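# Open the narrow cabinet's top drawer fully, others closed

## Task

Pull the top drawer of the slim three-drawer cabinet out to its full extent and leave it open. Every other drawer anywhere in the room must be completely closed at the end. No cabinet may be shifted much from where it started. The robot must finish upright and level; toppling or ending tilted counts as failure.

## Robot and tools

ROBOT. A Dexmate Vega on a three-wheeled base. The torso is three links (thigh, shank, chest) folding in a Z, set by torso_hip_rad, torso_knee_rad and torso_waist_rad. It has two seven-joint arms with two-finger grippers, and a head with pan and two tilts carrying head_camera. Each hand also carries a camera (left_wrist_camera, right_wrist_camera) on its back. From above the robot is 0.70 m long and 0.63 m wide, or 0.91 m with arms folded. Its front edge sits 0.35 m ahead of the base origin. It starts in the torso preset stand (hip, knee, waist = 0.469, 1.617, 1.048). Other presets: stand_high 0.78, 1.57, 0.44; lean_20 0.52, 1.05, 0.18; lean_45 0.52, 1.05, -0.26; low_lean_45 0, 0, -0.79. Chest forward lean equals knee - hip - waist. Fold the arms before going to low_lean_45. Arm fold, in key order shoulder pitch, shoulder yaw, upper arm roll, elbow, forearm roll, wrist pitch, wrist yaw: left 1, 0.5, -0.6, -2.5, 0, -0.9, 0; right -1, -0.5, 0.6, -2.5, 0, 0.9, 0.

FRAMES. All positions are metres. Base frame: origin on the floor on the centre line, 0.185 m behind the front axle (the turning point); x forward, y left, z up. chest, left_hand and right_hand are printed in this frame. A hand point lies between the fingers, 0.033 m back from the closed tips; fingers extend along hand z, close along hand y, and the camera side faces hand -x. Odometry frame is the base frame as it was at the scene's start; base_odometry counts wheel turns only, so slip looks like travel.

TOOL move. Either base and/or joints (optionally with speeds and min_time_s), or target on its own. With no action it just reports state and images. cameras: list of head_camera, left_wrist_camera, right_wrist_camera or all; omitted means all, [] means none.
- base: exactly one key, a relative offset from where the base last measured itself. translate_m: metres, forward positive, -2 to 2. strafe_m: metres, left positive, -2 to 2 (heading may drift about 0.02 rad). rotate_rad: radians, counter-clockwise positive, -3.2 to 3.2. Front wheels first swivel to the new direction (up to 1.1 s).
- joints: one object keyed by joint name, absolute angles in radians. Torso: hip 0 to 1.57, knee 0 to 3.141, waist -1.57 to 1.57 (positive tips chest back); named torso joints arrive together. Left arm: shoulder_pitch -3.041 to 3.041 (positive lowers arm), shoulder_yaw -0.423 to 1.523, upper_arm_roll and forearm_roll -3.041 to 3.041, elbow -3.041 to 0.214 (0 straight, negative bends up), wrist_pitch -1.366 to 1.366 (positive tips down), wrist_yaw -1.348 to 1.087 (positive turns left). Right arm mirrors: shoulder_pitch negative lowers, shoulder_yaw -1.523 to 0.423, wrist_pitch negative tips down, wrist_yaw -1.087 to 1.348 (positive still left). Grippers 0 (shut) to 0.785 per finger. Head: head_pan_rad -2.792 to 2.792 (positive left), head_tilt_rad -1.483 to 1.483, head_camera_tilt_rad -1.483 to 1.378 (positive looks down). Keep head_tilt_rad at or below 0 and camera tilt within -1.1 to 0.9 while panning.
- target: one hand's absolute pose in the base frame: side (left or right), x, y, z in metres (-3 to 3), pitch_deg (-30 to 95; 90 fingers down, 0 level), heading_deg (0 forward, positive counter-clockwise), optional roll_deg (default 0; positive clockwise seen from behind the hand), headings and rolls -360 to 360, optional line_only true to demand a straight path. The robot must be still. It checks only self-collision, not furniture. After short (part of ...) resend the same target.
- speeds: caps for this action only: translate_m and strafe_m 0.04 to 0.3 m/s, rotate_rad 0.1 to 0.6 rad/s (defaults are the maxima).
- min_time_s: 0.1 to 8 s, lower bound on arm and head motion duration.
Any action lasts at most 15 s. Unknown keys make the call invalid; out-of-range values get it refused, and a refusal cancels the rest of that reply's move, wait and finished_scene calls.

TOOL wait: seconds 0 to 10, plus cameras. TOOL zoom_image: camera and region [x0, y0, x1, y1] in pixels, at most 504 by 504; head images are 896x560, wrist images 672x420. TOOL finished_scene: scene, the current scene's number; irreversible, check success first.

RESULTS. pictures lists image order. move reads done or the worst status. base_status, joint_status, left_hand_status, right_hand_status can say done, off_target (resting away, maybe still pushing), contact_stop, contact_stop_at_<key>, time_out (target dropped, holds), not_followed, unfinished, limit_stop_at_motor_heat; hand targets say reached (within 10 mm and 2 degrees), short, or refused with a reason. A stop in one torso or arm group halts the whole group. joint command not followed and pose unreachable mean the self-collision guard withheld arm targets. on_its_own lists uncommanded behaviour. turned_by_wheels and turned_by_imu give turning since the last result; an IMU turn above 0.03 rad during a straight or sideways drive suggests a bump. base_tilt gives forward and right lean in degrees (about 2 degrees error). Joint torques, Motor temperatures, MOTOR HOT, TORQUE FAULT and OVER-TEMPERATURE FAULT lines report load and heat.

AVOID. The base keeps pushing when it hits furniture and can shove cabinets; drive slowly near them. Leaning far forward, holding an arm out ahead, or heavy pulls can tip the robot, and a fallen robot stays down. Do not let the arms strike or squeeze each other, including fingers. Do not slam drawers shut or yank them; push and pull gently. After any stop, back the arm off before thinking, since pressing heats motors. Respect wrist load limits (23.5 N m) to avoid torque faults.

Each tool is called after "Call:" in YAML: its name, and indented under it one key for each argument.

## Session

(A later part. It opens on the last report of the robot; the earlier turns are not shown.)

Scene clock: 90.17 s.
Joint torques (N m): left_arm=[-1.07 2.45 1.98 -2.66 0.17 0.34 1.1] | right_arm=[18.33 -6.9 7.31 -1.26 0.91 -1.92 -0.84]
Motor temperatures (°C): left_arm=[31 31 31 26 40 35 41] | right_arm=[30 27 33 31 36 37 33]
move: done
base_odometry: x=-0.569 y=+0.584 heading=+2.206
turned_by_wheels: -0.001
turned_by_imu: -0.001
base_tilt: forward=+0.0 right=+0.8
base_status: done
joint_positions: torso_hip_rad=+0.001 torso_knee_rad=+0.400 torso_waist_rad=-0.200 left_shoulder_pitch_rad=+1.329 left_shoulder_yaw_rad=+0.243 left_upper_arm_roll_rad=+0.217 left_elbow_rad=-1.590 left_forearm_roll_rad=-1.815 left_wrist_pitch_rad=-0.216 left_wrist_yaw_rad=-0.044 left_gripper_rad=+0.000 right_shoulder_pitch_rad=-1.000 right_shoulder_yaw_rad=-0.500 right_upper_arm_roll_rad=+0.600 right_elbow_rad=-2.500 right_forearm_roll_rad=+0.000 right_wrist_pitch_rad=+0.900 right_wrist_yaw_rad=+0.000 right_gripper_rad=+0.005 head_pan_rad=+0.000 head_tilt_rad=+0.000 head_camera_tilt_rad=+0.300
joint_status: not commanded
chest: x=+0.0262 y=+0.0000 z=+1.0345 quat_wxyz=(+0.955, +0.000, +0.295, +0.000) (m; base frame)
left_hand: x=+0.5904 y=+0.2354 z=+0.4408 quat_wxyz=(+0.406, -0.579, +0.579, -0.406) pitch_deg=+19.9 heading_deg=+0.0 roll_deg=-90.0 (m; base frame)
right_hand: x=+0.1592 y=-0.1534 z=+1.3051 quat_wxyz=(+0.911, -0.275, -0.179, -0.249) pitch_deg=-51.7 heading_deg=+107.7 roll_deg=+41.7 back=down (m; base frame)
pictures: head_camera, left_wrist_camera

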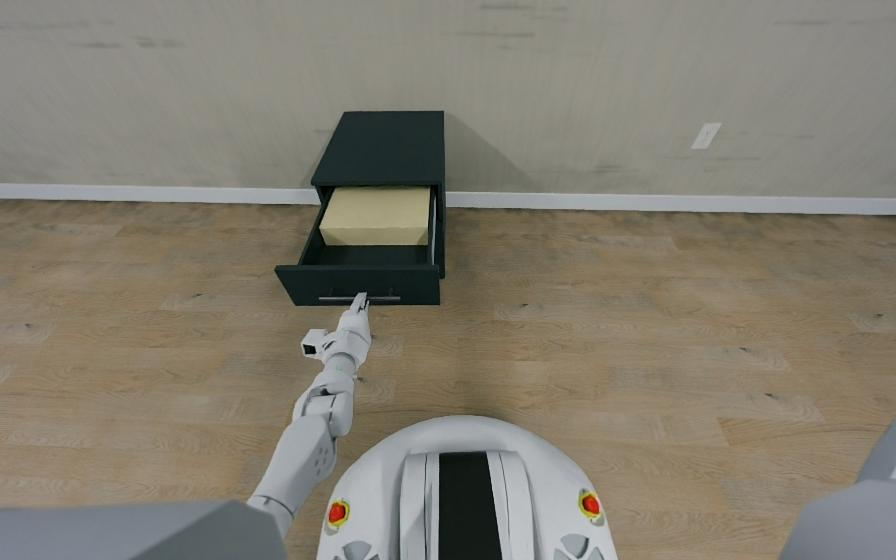

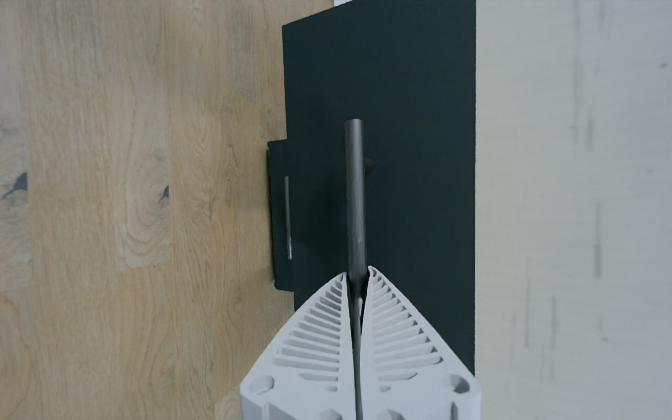

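Call:
zoom_image:
  camera: "left_wrist_camera"
  region: [240, 80, 500, 420]

Call:
zoom_image:
  camera: "head_camera"
  region: [260, 90, 480, 340]

Scaled by 1.482 from the camera's 672x420 image, which has a finer 960x600 frame.

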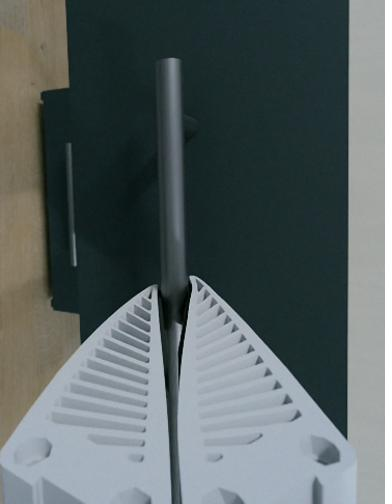

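Scaled by 2.016 from the camera's 896x560 image, which has a finer 960x600 frame.

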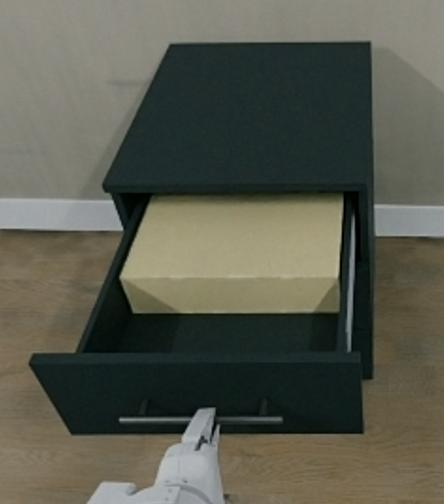

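Call:
move:
  joints: {"left_gripper_rad": 0.2}
  cameras: []

Call:
move:
  target: {"side": "left", "x": 0.61, "y": 0.235, "z": 0.44, "pitch_deg": 20, "heading_deg": 0, "roll_deg": 90, "line_only": true}
  cameras: ["left_wrist_camera", "head_camera"]

Call:
zoom_image:
  camera: "left_wrist_camera"
  region: [240, 80, 500, 420]

Scene clock: 91.60 s.
Joint torques (N m): left_arm=[-3.1 -0.12 -0.61 -7.26 0.78 -0.33 -0.99] | right_arm=[17.62 -7.52 7.25 -1.45 0.96 -1.67 -0.74]
Motor temperatures (°C): left_arm=[31 31 31 26 40 35 41] | right_arm=[30 27 33 31 36 37 33]
move: done
base_odometry: x=-0.569 y=+0.584 heading=+2.206
turned_by_wheels: +0.000
turned_by_imu: +0.000
base_tilt: forward=+0.0 right=+0.8
base_status: not commanded
joint_positions: torso_hip_rad=+0.001 torso_knee_rad=+0.400 torso_waist_rad=-0.200 left_shoulder_pitch_rad=+1.329 left_shoulder_yaw_rad=+0.243 left_upper_arm_roll_rad=+0.218 left_elbow_rad=-1.590 left_forearm_roll_rad=-1.815 left_wrist_pitch_rad=-0.216 left_wrist_yaw_rad=-0.043 left_gripper_rad=+0.200 right_shoulder_pitch_rad=-1.000 right_shoulder_yaw_rad=-0.500 right_upper_arm_roll_rad=+0.600 right_elbow_rad=-2.500 right_forearm_roll_rad=+0.000 right_wrist_pitch_rad=+0.900 right_wrist_yaw_rad=+0.000 right_gripper_rad=+0.005 head_pan_rad=+0.000 head_tilt_rad=+0.000 head_camera_tilt_rad=+0.300
joint_status: all done
chest: x=+0.0262 y=+0.0000 z=+1.0345 quat_wxyz=(+0.955, +0.000, +0.295, +0.000) (m; base frame)
left_hand: x=+0.5901 y=+0.2352 z=+0.4401 quat_wxyz=(+0.406, -0.579, +0.579, -0.406) pitch_deg=+20.0 heading_deg=+0.0 roll_deg=-90.0 (m; base frame)
right_hand: x=+0.1593 y=-0.1534 z=+1.3051 quat_wxyz=(+0.911, -0.275, -0.179, -0.249) pitch_deg=-51.7 heading_deg=+107.7 roll_deg=+41.7 back=down (m; base frame)
pictures: none
No camera images: "cameras" was empty.

Scene clock: 93.00 s.
Joint torques (N m): left_arm=[-19.15 -2.52 -0.86 -6.6 0.28 0.86 -1] | right_arm=[17.35 -7.04 6.71 -0.63 0.91 -1.44 -0.79]
Motor temperatures (°C): left_arm=[31 31 31 26 40 35 41] | right_arm=[30 27 33 31 36 37 33]
move: done
base_odometry: x=-0.569 y=+0.584 heading=+2.206
turned_by_wheels: +0.000
turned_by_imu: +0.000
base_tilt: forward=+0.1 right=+0.8
base_status: not commanded
joint_positions: torso_hip_rad=+0.001 torso_knee_rad=+0.400 torso_waist_rad=-0.200 left_shoulder_pitch_rad=+1.275 left_shoulder_yaw_rad=+0.237 left_upper_arm_roll_rad=+0.222 left_elbow_rad=-1.544 left_forearm_roll_rad=-1.819 left_wrist_pitch_rad=-0.209 left_wrist_yaw_rad=-0.033 left_gripper_rad=+0.200 right_shoulder_pitch_rad=-1.000 right_shoulder_yaw_rad=-0.500 right_upper_arm_roll_rad=+0.600 right_elbow_rad=-2.500 right_forearm_roll_rad=+0.000 right_wrist_pitch_rad=+0.900 right_wrist_yaw_rad=+0.000 right_gripper_rad=+0.005 head_pan_rad=+0.000 head_tilt_rad=+0.000 head_camera_tilt_rad=+0.300
joint_status: not commanded
chest: x=+0.0262 y=+0.0000 z=+1.0345 quat_wxyz=(+0.955, +0.000, +0.295, +0.000) (m; base frame)
left_hand: x=+0.6085 y=+0.2353 z=+0.4397 quat_wxyz=(+0.406, -0.579, +0.579, -0.405) pitch_deg=+20.0 heading_deg=+0.0 roll_deg=-90.0 (m; base frame)
left_hand_status: reached (straight line, planned for 0.5 s): 2 mm and 0.0 deg off.
right_hand: x=+0.1593 y=-0.1534 z=+1.3051 quat_wxyz=(+0.911, -0.275, -0.179, -0.249) pitch_deg=-51.7 heading_deg=+107.7 roll_deg=+41.7 back=down (m; base frame)
pictures: head_camera, left_wrist_camera

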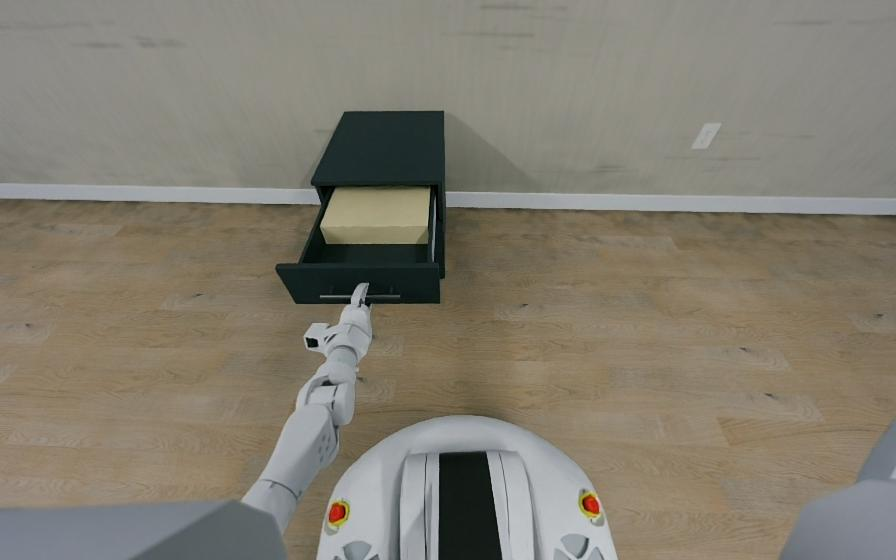

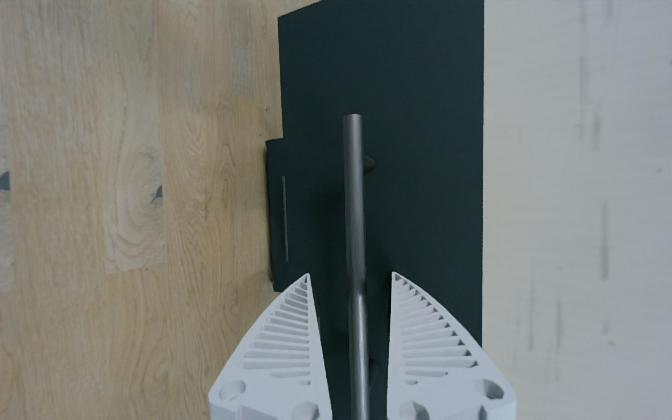

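Scaled by 1.482 from the camera's 672x420 image, which has a finer 960x600 frame.

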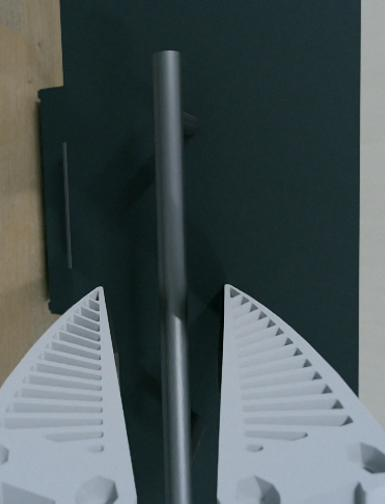

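Call:
move:
  joints: {"left_gripper_rad": 0.0}
  cameras: ["left_wrist_camera", "head_camera"]

Call:
move:
  target: {"side": "left", "x": 0.595, "y": 0.235, "z": 0.44, "pitch_deg": 20, "heading_deg": 0, "roll_deg": 90, "line_only": true}
  cameras: ["left_wrist_camera", "head_camera"]

Call:
zoom_image:
  camera: "left_wrist_camera"
  region: [240, 80, 500, 420]

Call:
zoom_image:
  camera: "head_camera"
  region: [260, 90, 480, 340]

Scene clock: 93.97 s.
Joint torques (N m): left_arm=[-11.16 -2.59 0.62 -3.72 0.48 0.14 -0.17] | right_arm=[17.37 -6.94 6.82 -1.45 0.86 -1.64 -0.95]
Motor temperatures (°C): left_arm=[31 31 31 26 40 35 41] | right_arm=[30 27 33 31 36 37 33]
move: done
base_odometry: x=-0.569 y=+0.584 heading=+2.206
turned_by_wheels: +0.000
turned_by_imu: +0.000
base_tilt: forward=+0.0 right=+0.8
base_status: not commanded
joint_positions: torso_hip_rad=+0.001 torso_knee_rad=+0.400 torso_waist_rad=-0.200 left_shoulder_pitch_rad=+1.272 left_shoulder_yaw_rad=+0.236 left_upper_arm_roll_rad=+0.222 left_elbow_rad=-1.542 left_forearm_roll_rad=-1.819 left_wrist_pitch_rad=-0.209 left_wrist_yaw_rad=-0.033 left_gripper_rad=+0.000 right_shoulder_pitch_rad=-1.000 right_shoulder_yaw_rad=-0.500 right_upper_arm_roll_rad=+0.600 right_elbow_rad=-2.500 right_forearm_roll_rad=+0.000 right_wrist_pitch_rad=+0.900 right_wrist_yaw_rad=+0.000 right_gripper_rad=+0.005 head_pan_rad=+0.000 head_tilt_rad=+0.000 head_camera_tilt_rad=+0.300
joint_status: all done
chest: x=+0.0262 y=+0.0000 z=+1.0345 quat_wxyz=(+0.955, +0.000, +0.295, +0.000) (m; base frame)
left_hand: x=+0.6099 y=+0.2352 z=+0.4401 quat_wxyz=(+0.406, -0.579, +0.579, -0.406) pitch_deg=+20.0 heading_deg=+0.0 roll_deg=-90.0 (m; base frame)
right_hand: x=+0.1593 y=-0.1534 z=+1.3051 quat_wxyz=(+0.911, -0.275, -0.179, -0.249) pitch_deg=-51.7 heading_deg=+107.7 roll_deg=+41.7 back=down (m; base frame)
pictures: head_camera, left_wrist_camera

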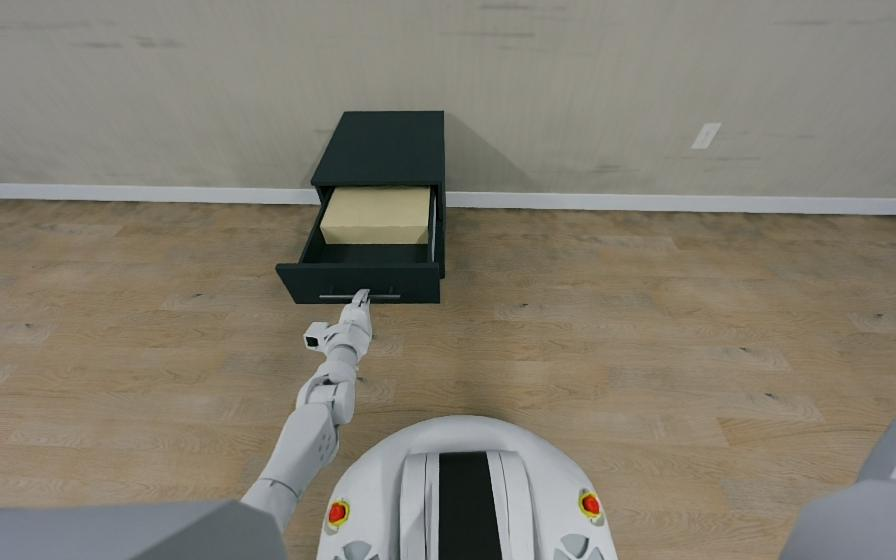

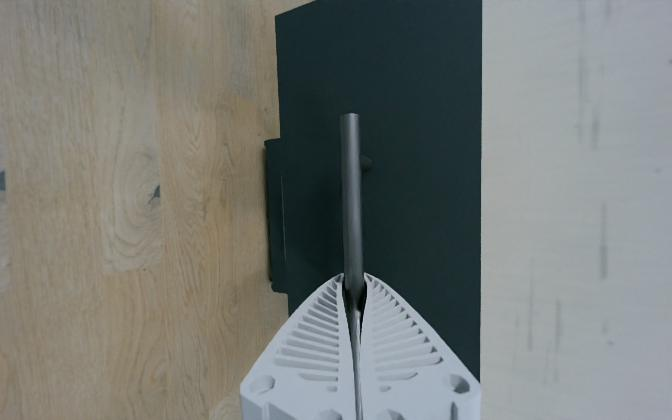

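Scene clock: 95.20 s.
Joint torques (N m): left_arm=[8.66 2.17 -3.66 -3.06 0.39 0.06 0.42] | right_arm=[17.54 -7.06 7.05 -1.34 0.79 -1.92 -0.84]
Motor temperatures (°C): left_arm=[31 31 31 26 40 35 41] | right_arm=[30 27 33 31 36 37 33]
move: done
base_odometry: x=-0.569 y=+0.584 heading=+2.206
turned_by_wheels: +0.000
turned_by_imu: +0.000
base_tilt: forward=+0.0 right=+0.8
base_status: not commanded
joint_positions: torso_hip_rad=+0.001 torso_knee_rad=+0.400 torso_waist_rad=-0.200 left_shoulder_pitch_rad=+1.310 left_shoulder_yaw_rad=+0.241 left_upper_arm_roll_rad=+0.219 left_elbow_rad=-1.575 left_forearm_roll_rad=-1.816 left_wrist_pitch_rad=-0.214 left_wrist_yaw_rad=-0.040 left_gripper_rad=+0.000 right_shoulder_pitch_rad=-1.000 right_shoulder_yaw_rad=-0.500 right_upper_arm_roll_rad=+0.600 right_elbow_rad=-2.500 right_forearm_roll_rad=+0.000 right_wrist_pitch_rad=+0.900 right_wrist_yaw_rad=+0.000 right_gripper_rad=+0.005 head_pan_rad=+0.000 head_tilt_rad=+0.000 head_camera_tilt_rad=+0.300
joint_status: not commanded
chest: x=+0.0262 y=+0.0000 z=+1.0345 quat_wxyz=(+0.955, +0.000, +0.295, +0.000) (m; base frame)
left_hand: x=+0.5968 y=+0.2349 z=+0.4406 quat_wxyz=(+0.406, -0.579, +0.579, -0.406) pitch_deg=+19.9 heading_deg=+0.0 roll_deg=+90.0 (m; base frame)
left_hand_status: reached (straight line, planned for 0.4 s): 2 mm and 0.1 deg off.
right_hand: x=+0.1593 y=-0.1534 z=+1.3051 quat_wxyz=(+0.911, -0.275, -0.179, -0.249) pitch_deg=-51.7 heading_deg=+107.7 roll_deg=+41.7 back=down (m; base frame)
pictures: head_camera, left_wrist_camera

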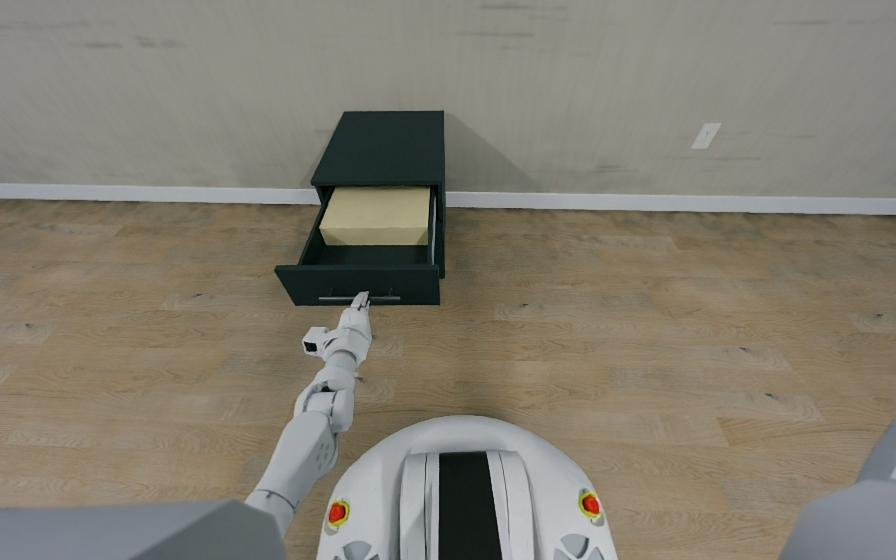

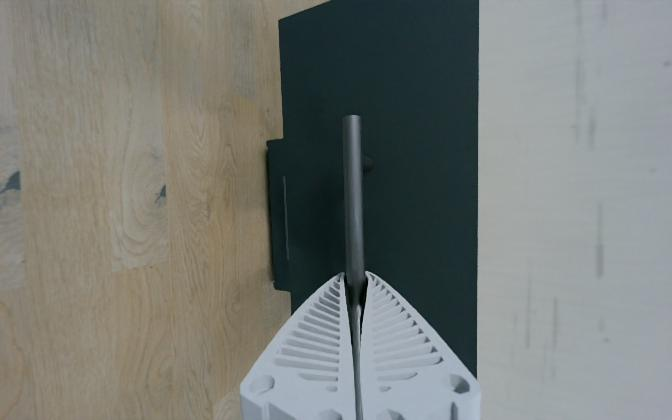

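Scaled by 1.482 from the camera's 672x420 image, which has a finer 960x600 frame.

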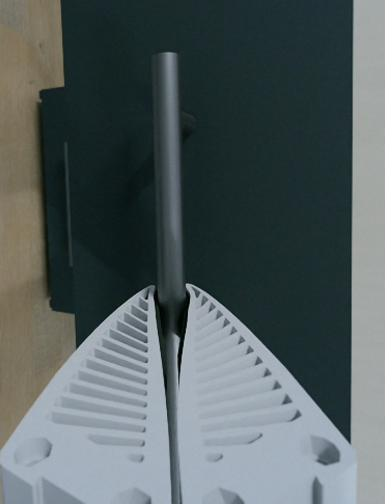

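Scaled by 2.016 from the camera's 896x560 image, which has a finer 960x600 frame.

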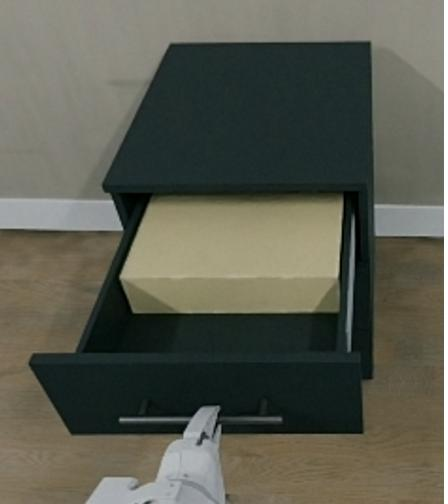

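Call:
move:
  target: {"side": "left", "x": 0.58, "y": 0.235, "z": 0.44, "pitch_deg": 20, "heading_deg": 0, "roll_deg": 90, "line_only": true}
  cameras: ["left_wrist_camera", "head_camera"]

Call:
zoom_image:
  camera: "head_camera"
  region: [260, 90, 480, 340]

Scene clock: 97.43 s.
Joint torques (N m): left_arm=[12.84 4.43 -2.66 -0.66 -0.37 -0.47 2.06] | right_arm=[19.28 -7.98 6.49 -1.55 0.94 -2.03 -0.88]
Motor temperatures (°C): left_arm=[31 31 31 26 40 35 41] | right_arm=[30 27 33 31 36 37 33]
move: done
base_odometry: x=-0.569 y=+0.584 heading=+2.206
turned_by_wheels: +0.000
turned_by_imu: +0.000
base_tilt: forward=+0.0 right=+0.8
base_status: not commanded
joint_positions: torso_hip_rad=+0.001 torso_knee_rad=+0.400 torso_waist_rad=-0.200 left_shoulder_pitch_rad=+1.353 left_shoulder_yaw_rad=+0.245 left_upper_arm_roll_rad=+0.216 left_elbow_rad=-1.609 left_forearm_roll_rad=-1.814 left_wrist_pitch_rad=-0.219 left_wrist_yaw_rad=-0.050 left_gripper_rad=+0.000 right_shoulder_pitch_rad=-1.000 right_shoulder_yaw_rad=-0.500 right_upper_arm_roll_rad=+0.600 right_elbow_rad=-2.500 right_forearm_roll_rad=+0.000 right_wrist_pitch_rad=+0.900 right_wrist_yaw_rad=+0.000 right_gripper_rad=+0.005 head_pan_rad=+0.000 head_tilt_rad=+0.000 head_camera_tilt_rad=+0.300
joint_status: not commanded
chest: x=+0.0262 y=+0.0000 z=+1.0345 quat_wxyz=(+0.955, +0.000, +0.295, +0.000) (m; base frame)
left_hand: x=+0.5820 y=+0.2349 z=+0.4411 quat_wxyz=(+0.406, -0.579, +0.579, -0.406) pitch_deg=+19.9 heading_deg=+0.0 roll_deg=+90.0 (m; base frame)
left_hand_status: reached (straight line, planned for 0.5 s): 2 mm and 0.1 deg off.
right_hand: x=+0.1592 y=-0.1534 z=+1.3051 quat_wxyz=(+0.911, -0.275, -0.179, -0.249) pitch_deg=-51.7 heading_deg=+107.7 roll_deg=+41.7 back=down (m; base frame)
pictures: head_camera, left_wrist_camera

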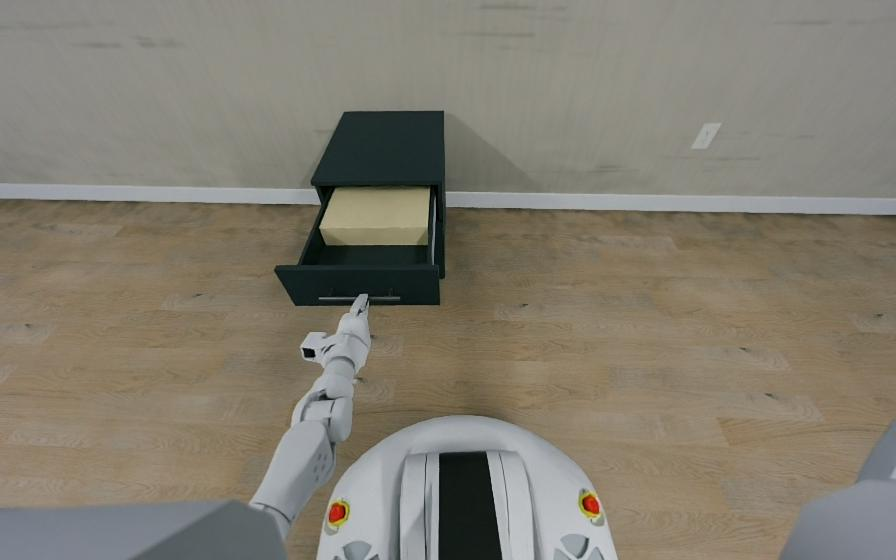

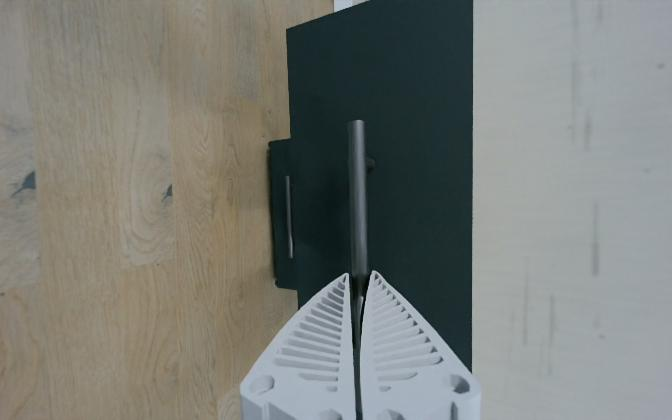

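Scaled by 2.016 from the camera's 896x560 image, which has a finer 960x600 frame.

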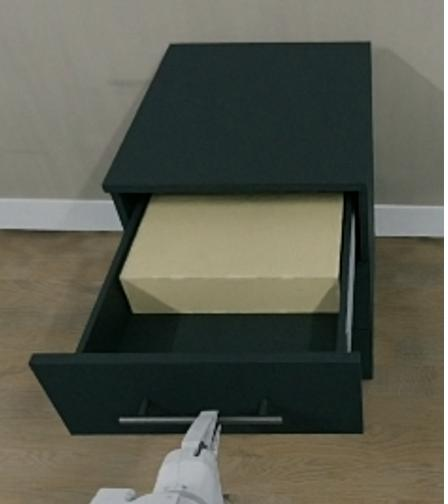

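Call:
move:
  joints: {"left_gripper_rad": 0.25}
  cameras: ["left_wrist_camera", "head_camera"]

Call:
zoom_image:
  camera: "head_camera"
  region: [260, 90, 480, 340]

Scene clock: 98.40 s.
Joint torques (N m): left_arm=[-3.89 5.13 -4.87 -6.44 0.89 -0.63 -1.36] | right_arm=[18.43 -7.3 6.58 -1.64 0.82 -1.85 -0.75]
Motor temperatures (°C): left_arm=[31 31 31 26 40 35 41] | right_arm=[30 27 33 31 36 37 33]
move: done
base_odometry: x=-0.569 y=+0.584 heading=+2.206
turned_by_wheels: +0.000
turned_by_imu: +0.000
base_tilt: forward=+0.0 right=+0.7
base_status: not commanded
joint_positions: torso_hip_rad=+0.001 torso_knee_rad=+0.400 torso_waist_rad=-0.200 left_shoulder_pitch_rad=+1.357 left_shoulder_yaw_rad=+0.246 left_upper_arm_roll_rad=+0.216 left_elbow_rad=-1.611 left_forearm_roll_rad=-1.814 left_wrist_pitch_rad=-0.219 left_wrist_yaw_rad=-0.049 left_gripper_rad=+0.250 right_shoulder_pitch_rad=-1.000 right_shoulder_yaw_rad=-0.500 right_upper_arm_roll_rad=+0.600 right_elbow_rad=-2.500 right_forearm_roll_rad=+0.000 right_wrist_pitch_rad=+0.900 right_wrist_yaw_rad=+0.000 right_gripper_rad=+0.005 head_pan_rad=+0.000 head_tilt_rad=+0.000 head_camera_tilt_rad=+0.300
joint_status: all done
chest: x=+0.0262 y=+0.0000 z=+1.0345 quat_wxyz=(+0.955, +0.000, +0.295, +0.000) (m; base frame)
left_hand: x=+0.5801 y=+0.2349 z=+0.4399 quat_wxyz=(+0.405, -0.579, +0.579, -0.406) pitch_deg=+20.0 heading_deg=+0.0 roll_deg=+90.0 (m; base frame)
right_hand: x=+0.1593 y=-0.1534 z=+1.3051 quat_wxyz=(+0.911, -0.275, -0.179, -0.249) pitch_deg=-51.7 heading_deg=+107.7 roll_deg=+41.7 back=down (m; base frame)
pictures: head_camera, left_wrist_camera

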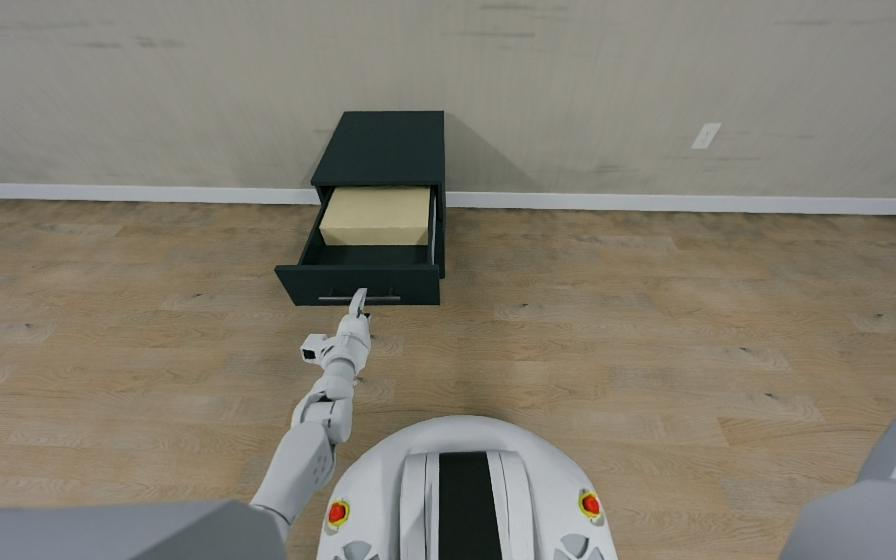

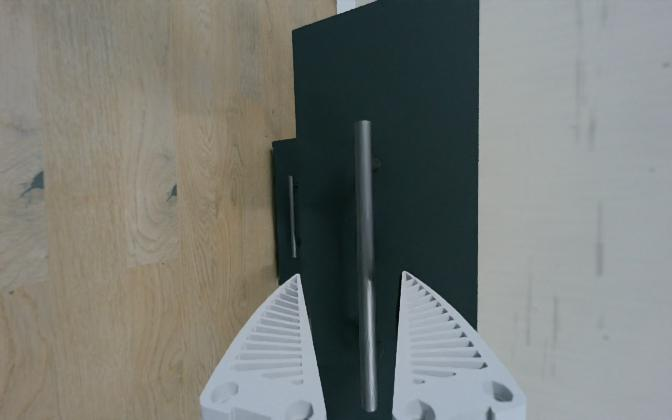

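Scaled by 2.016 from the camera's 896x560 image, which has a finer 960x600 frame.

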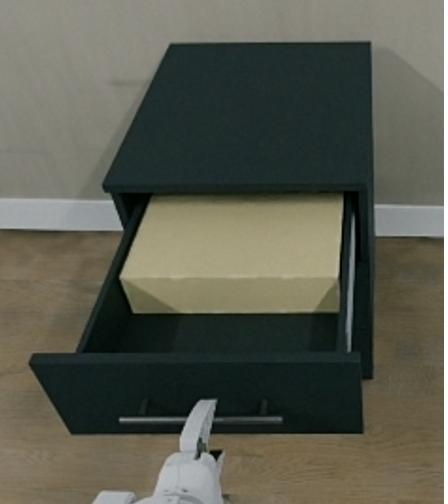

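Call:
move:
  base: {"translate_m": -0.2}
  speeds: {"translate_m": 0.1}
  cameras: ["head_camera", "left_wrist_camera"]

Call:
zoom_image:
  camera: "head_camera"
  region: [260, 60, 480, 310]

Scene clock: 101.53 s.
Joint torques (N m): left_arm=[-5.23 3.24 -4.61 -7.39 0.94 -0.26 -1.29] | right_arm=[18.07 -8.04 7.02 -0.5 0.92 -1.6 -0.88]
Motor temperatures (°C): left_arm=[31 31 31 26 40 35 41] | right_arm=[30 27 33 31 36 37 33]
move: done
base_odometry: x=-0.450 y=+0.423 heading=+2.205
turned_by_wheels: -0.001
turned_by_imu: +0.000
base_tilt: forward=+0.0 right=+0.8
base_status: done
joint_positions: torso_hip_rad=+0.001 torso_knee_rad=+0.400 torso_waist_rad=-0.200 left_shoulder_pitch_rad=+1.357 left_shoulder_yaw_rad=+0.246 left_upper_arm_roll_rad=+0.216 left_elbow_rad=-1.612 left_forearm_roll_rad=-1.814 left_wrist_pitch_rad=-0.219 left_wrist_yaw_rad=-0.049 left_gripper_rad=+0.250 right_shoulder_pitch_rad=-1.000 right_shoulder_yaw_rad=-0.500 right_upper_arm_roll_rad=+0.600 right_elbow_rad=-2.500 right_forearm_roll_rad=+0.000 right_wrist_pitch_rad=+0.900 right_wrist_yaw_rad=+0.000 right_gripper_rad=+0.005 head_pan_rad=+0.000 head_tilt_rad=+0.000 head_camera_tilt_rad=+0.300
joint_status: not commanded
chest: x=+0.0262 y=+0.0000 z=+1.0345 quat_wxyz=(+0.955, +0.000, +0.295, +0.000) (m; base frame)
left_hand: x=+0.5800 y=+0.2349 z=+0.4398 quat_wxyz=(+0.405, -0.579, +0.579, -0.406) pitch_deg=+20.0 heading_deg=+0.0 roll_deg=+90.0 (m; base frame)
right_hand: x=+0.1593 y=-0.1534 z=+1.3051 quat_wxyz=(+0.911, -0.275, -0.179, -0.249) pitch_deg=-51.7 heading_deg=+107.7 roll_deg=+41.7 back=down (m; base frame)
pictures: head_camera, left_wrist_camera

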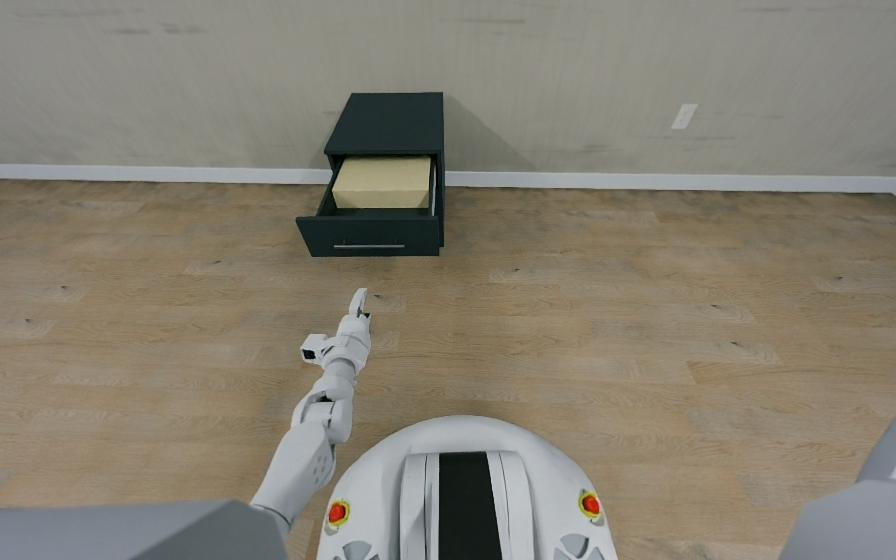

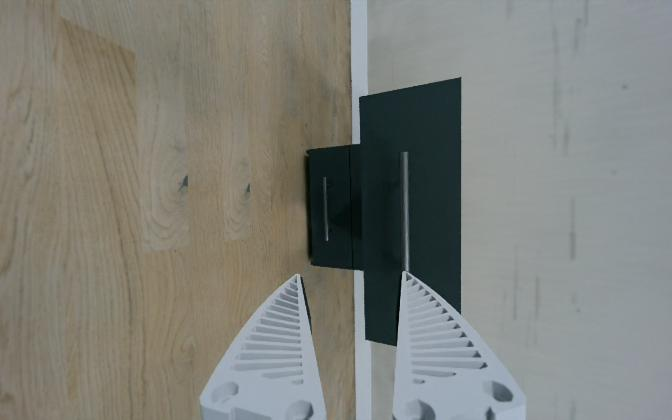

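Scaled by 2.016 from the camera's 896x560 image, which has a finer 960x600 frame.

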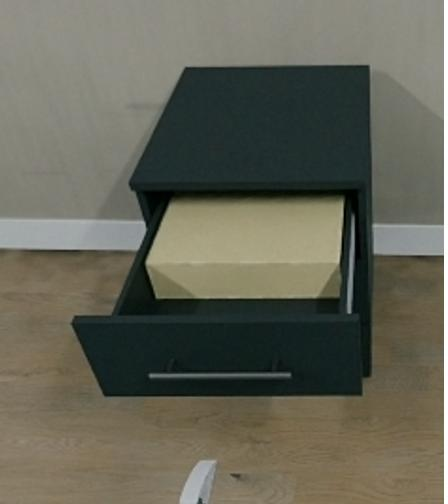

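Call:
finished_scene:
  scene: 1

The scene is finished: the task was done.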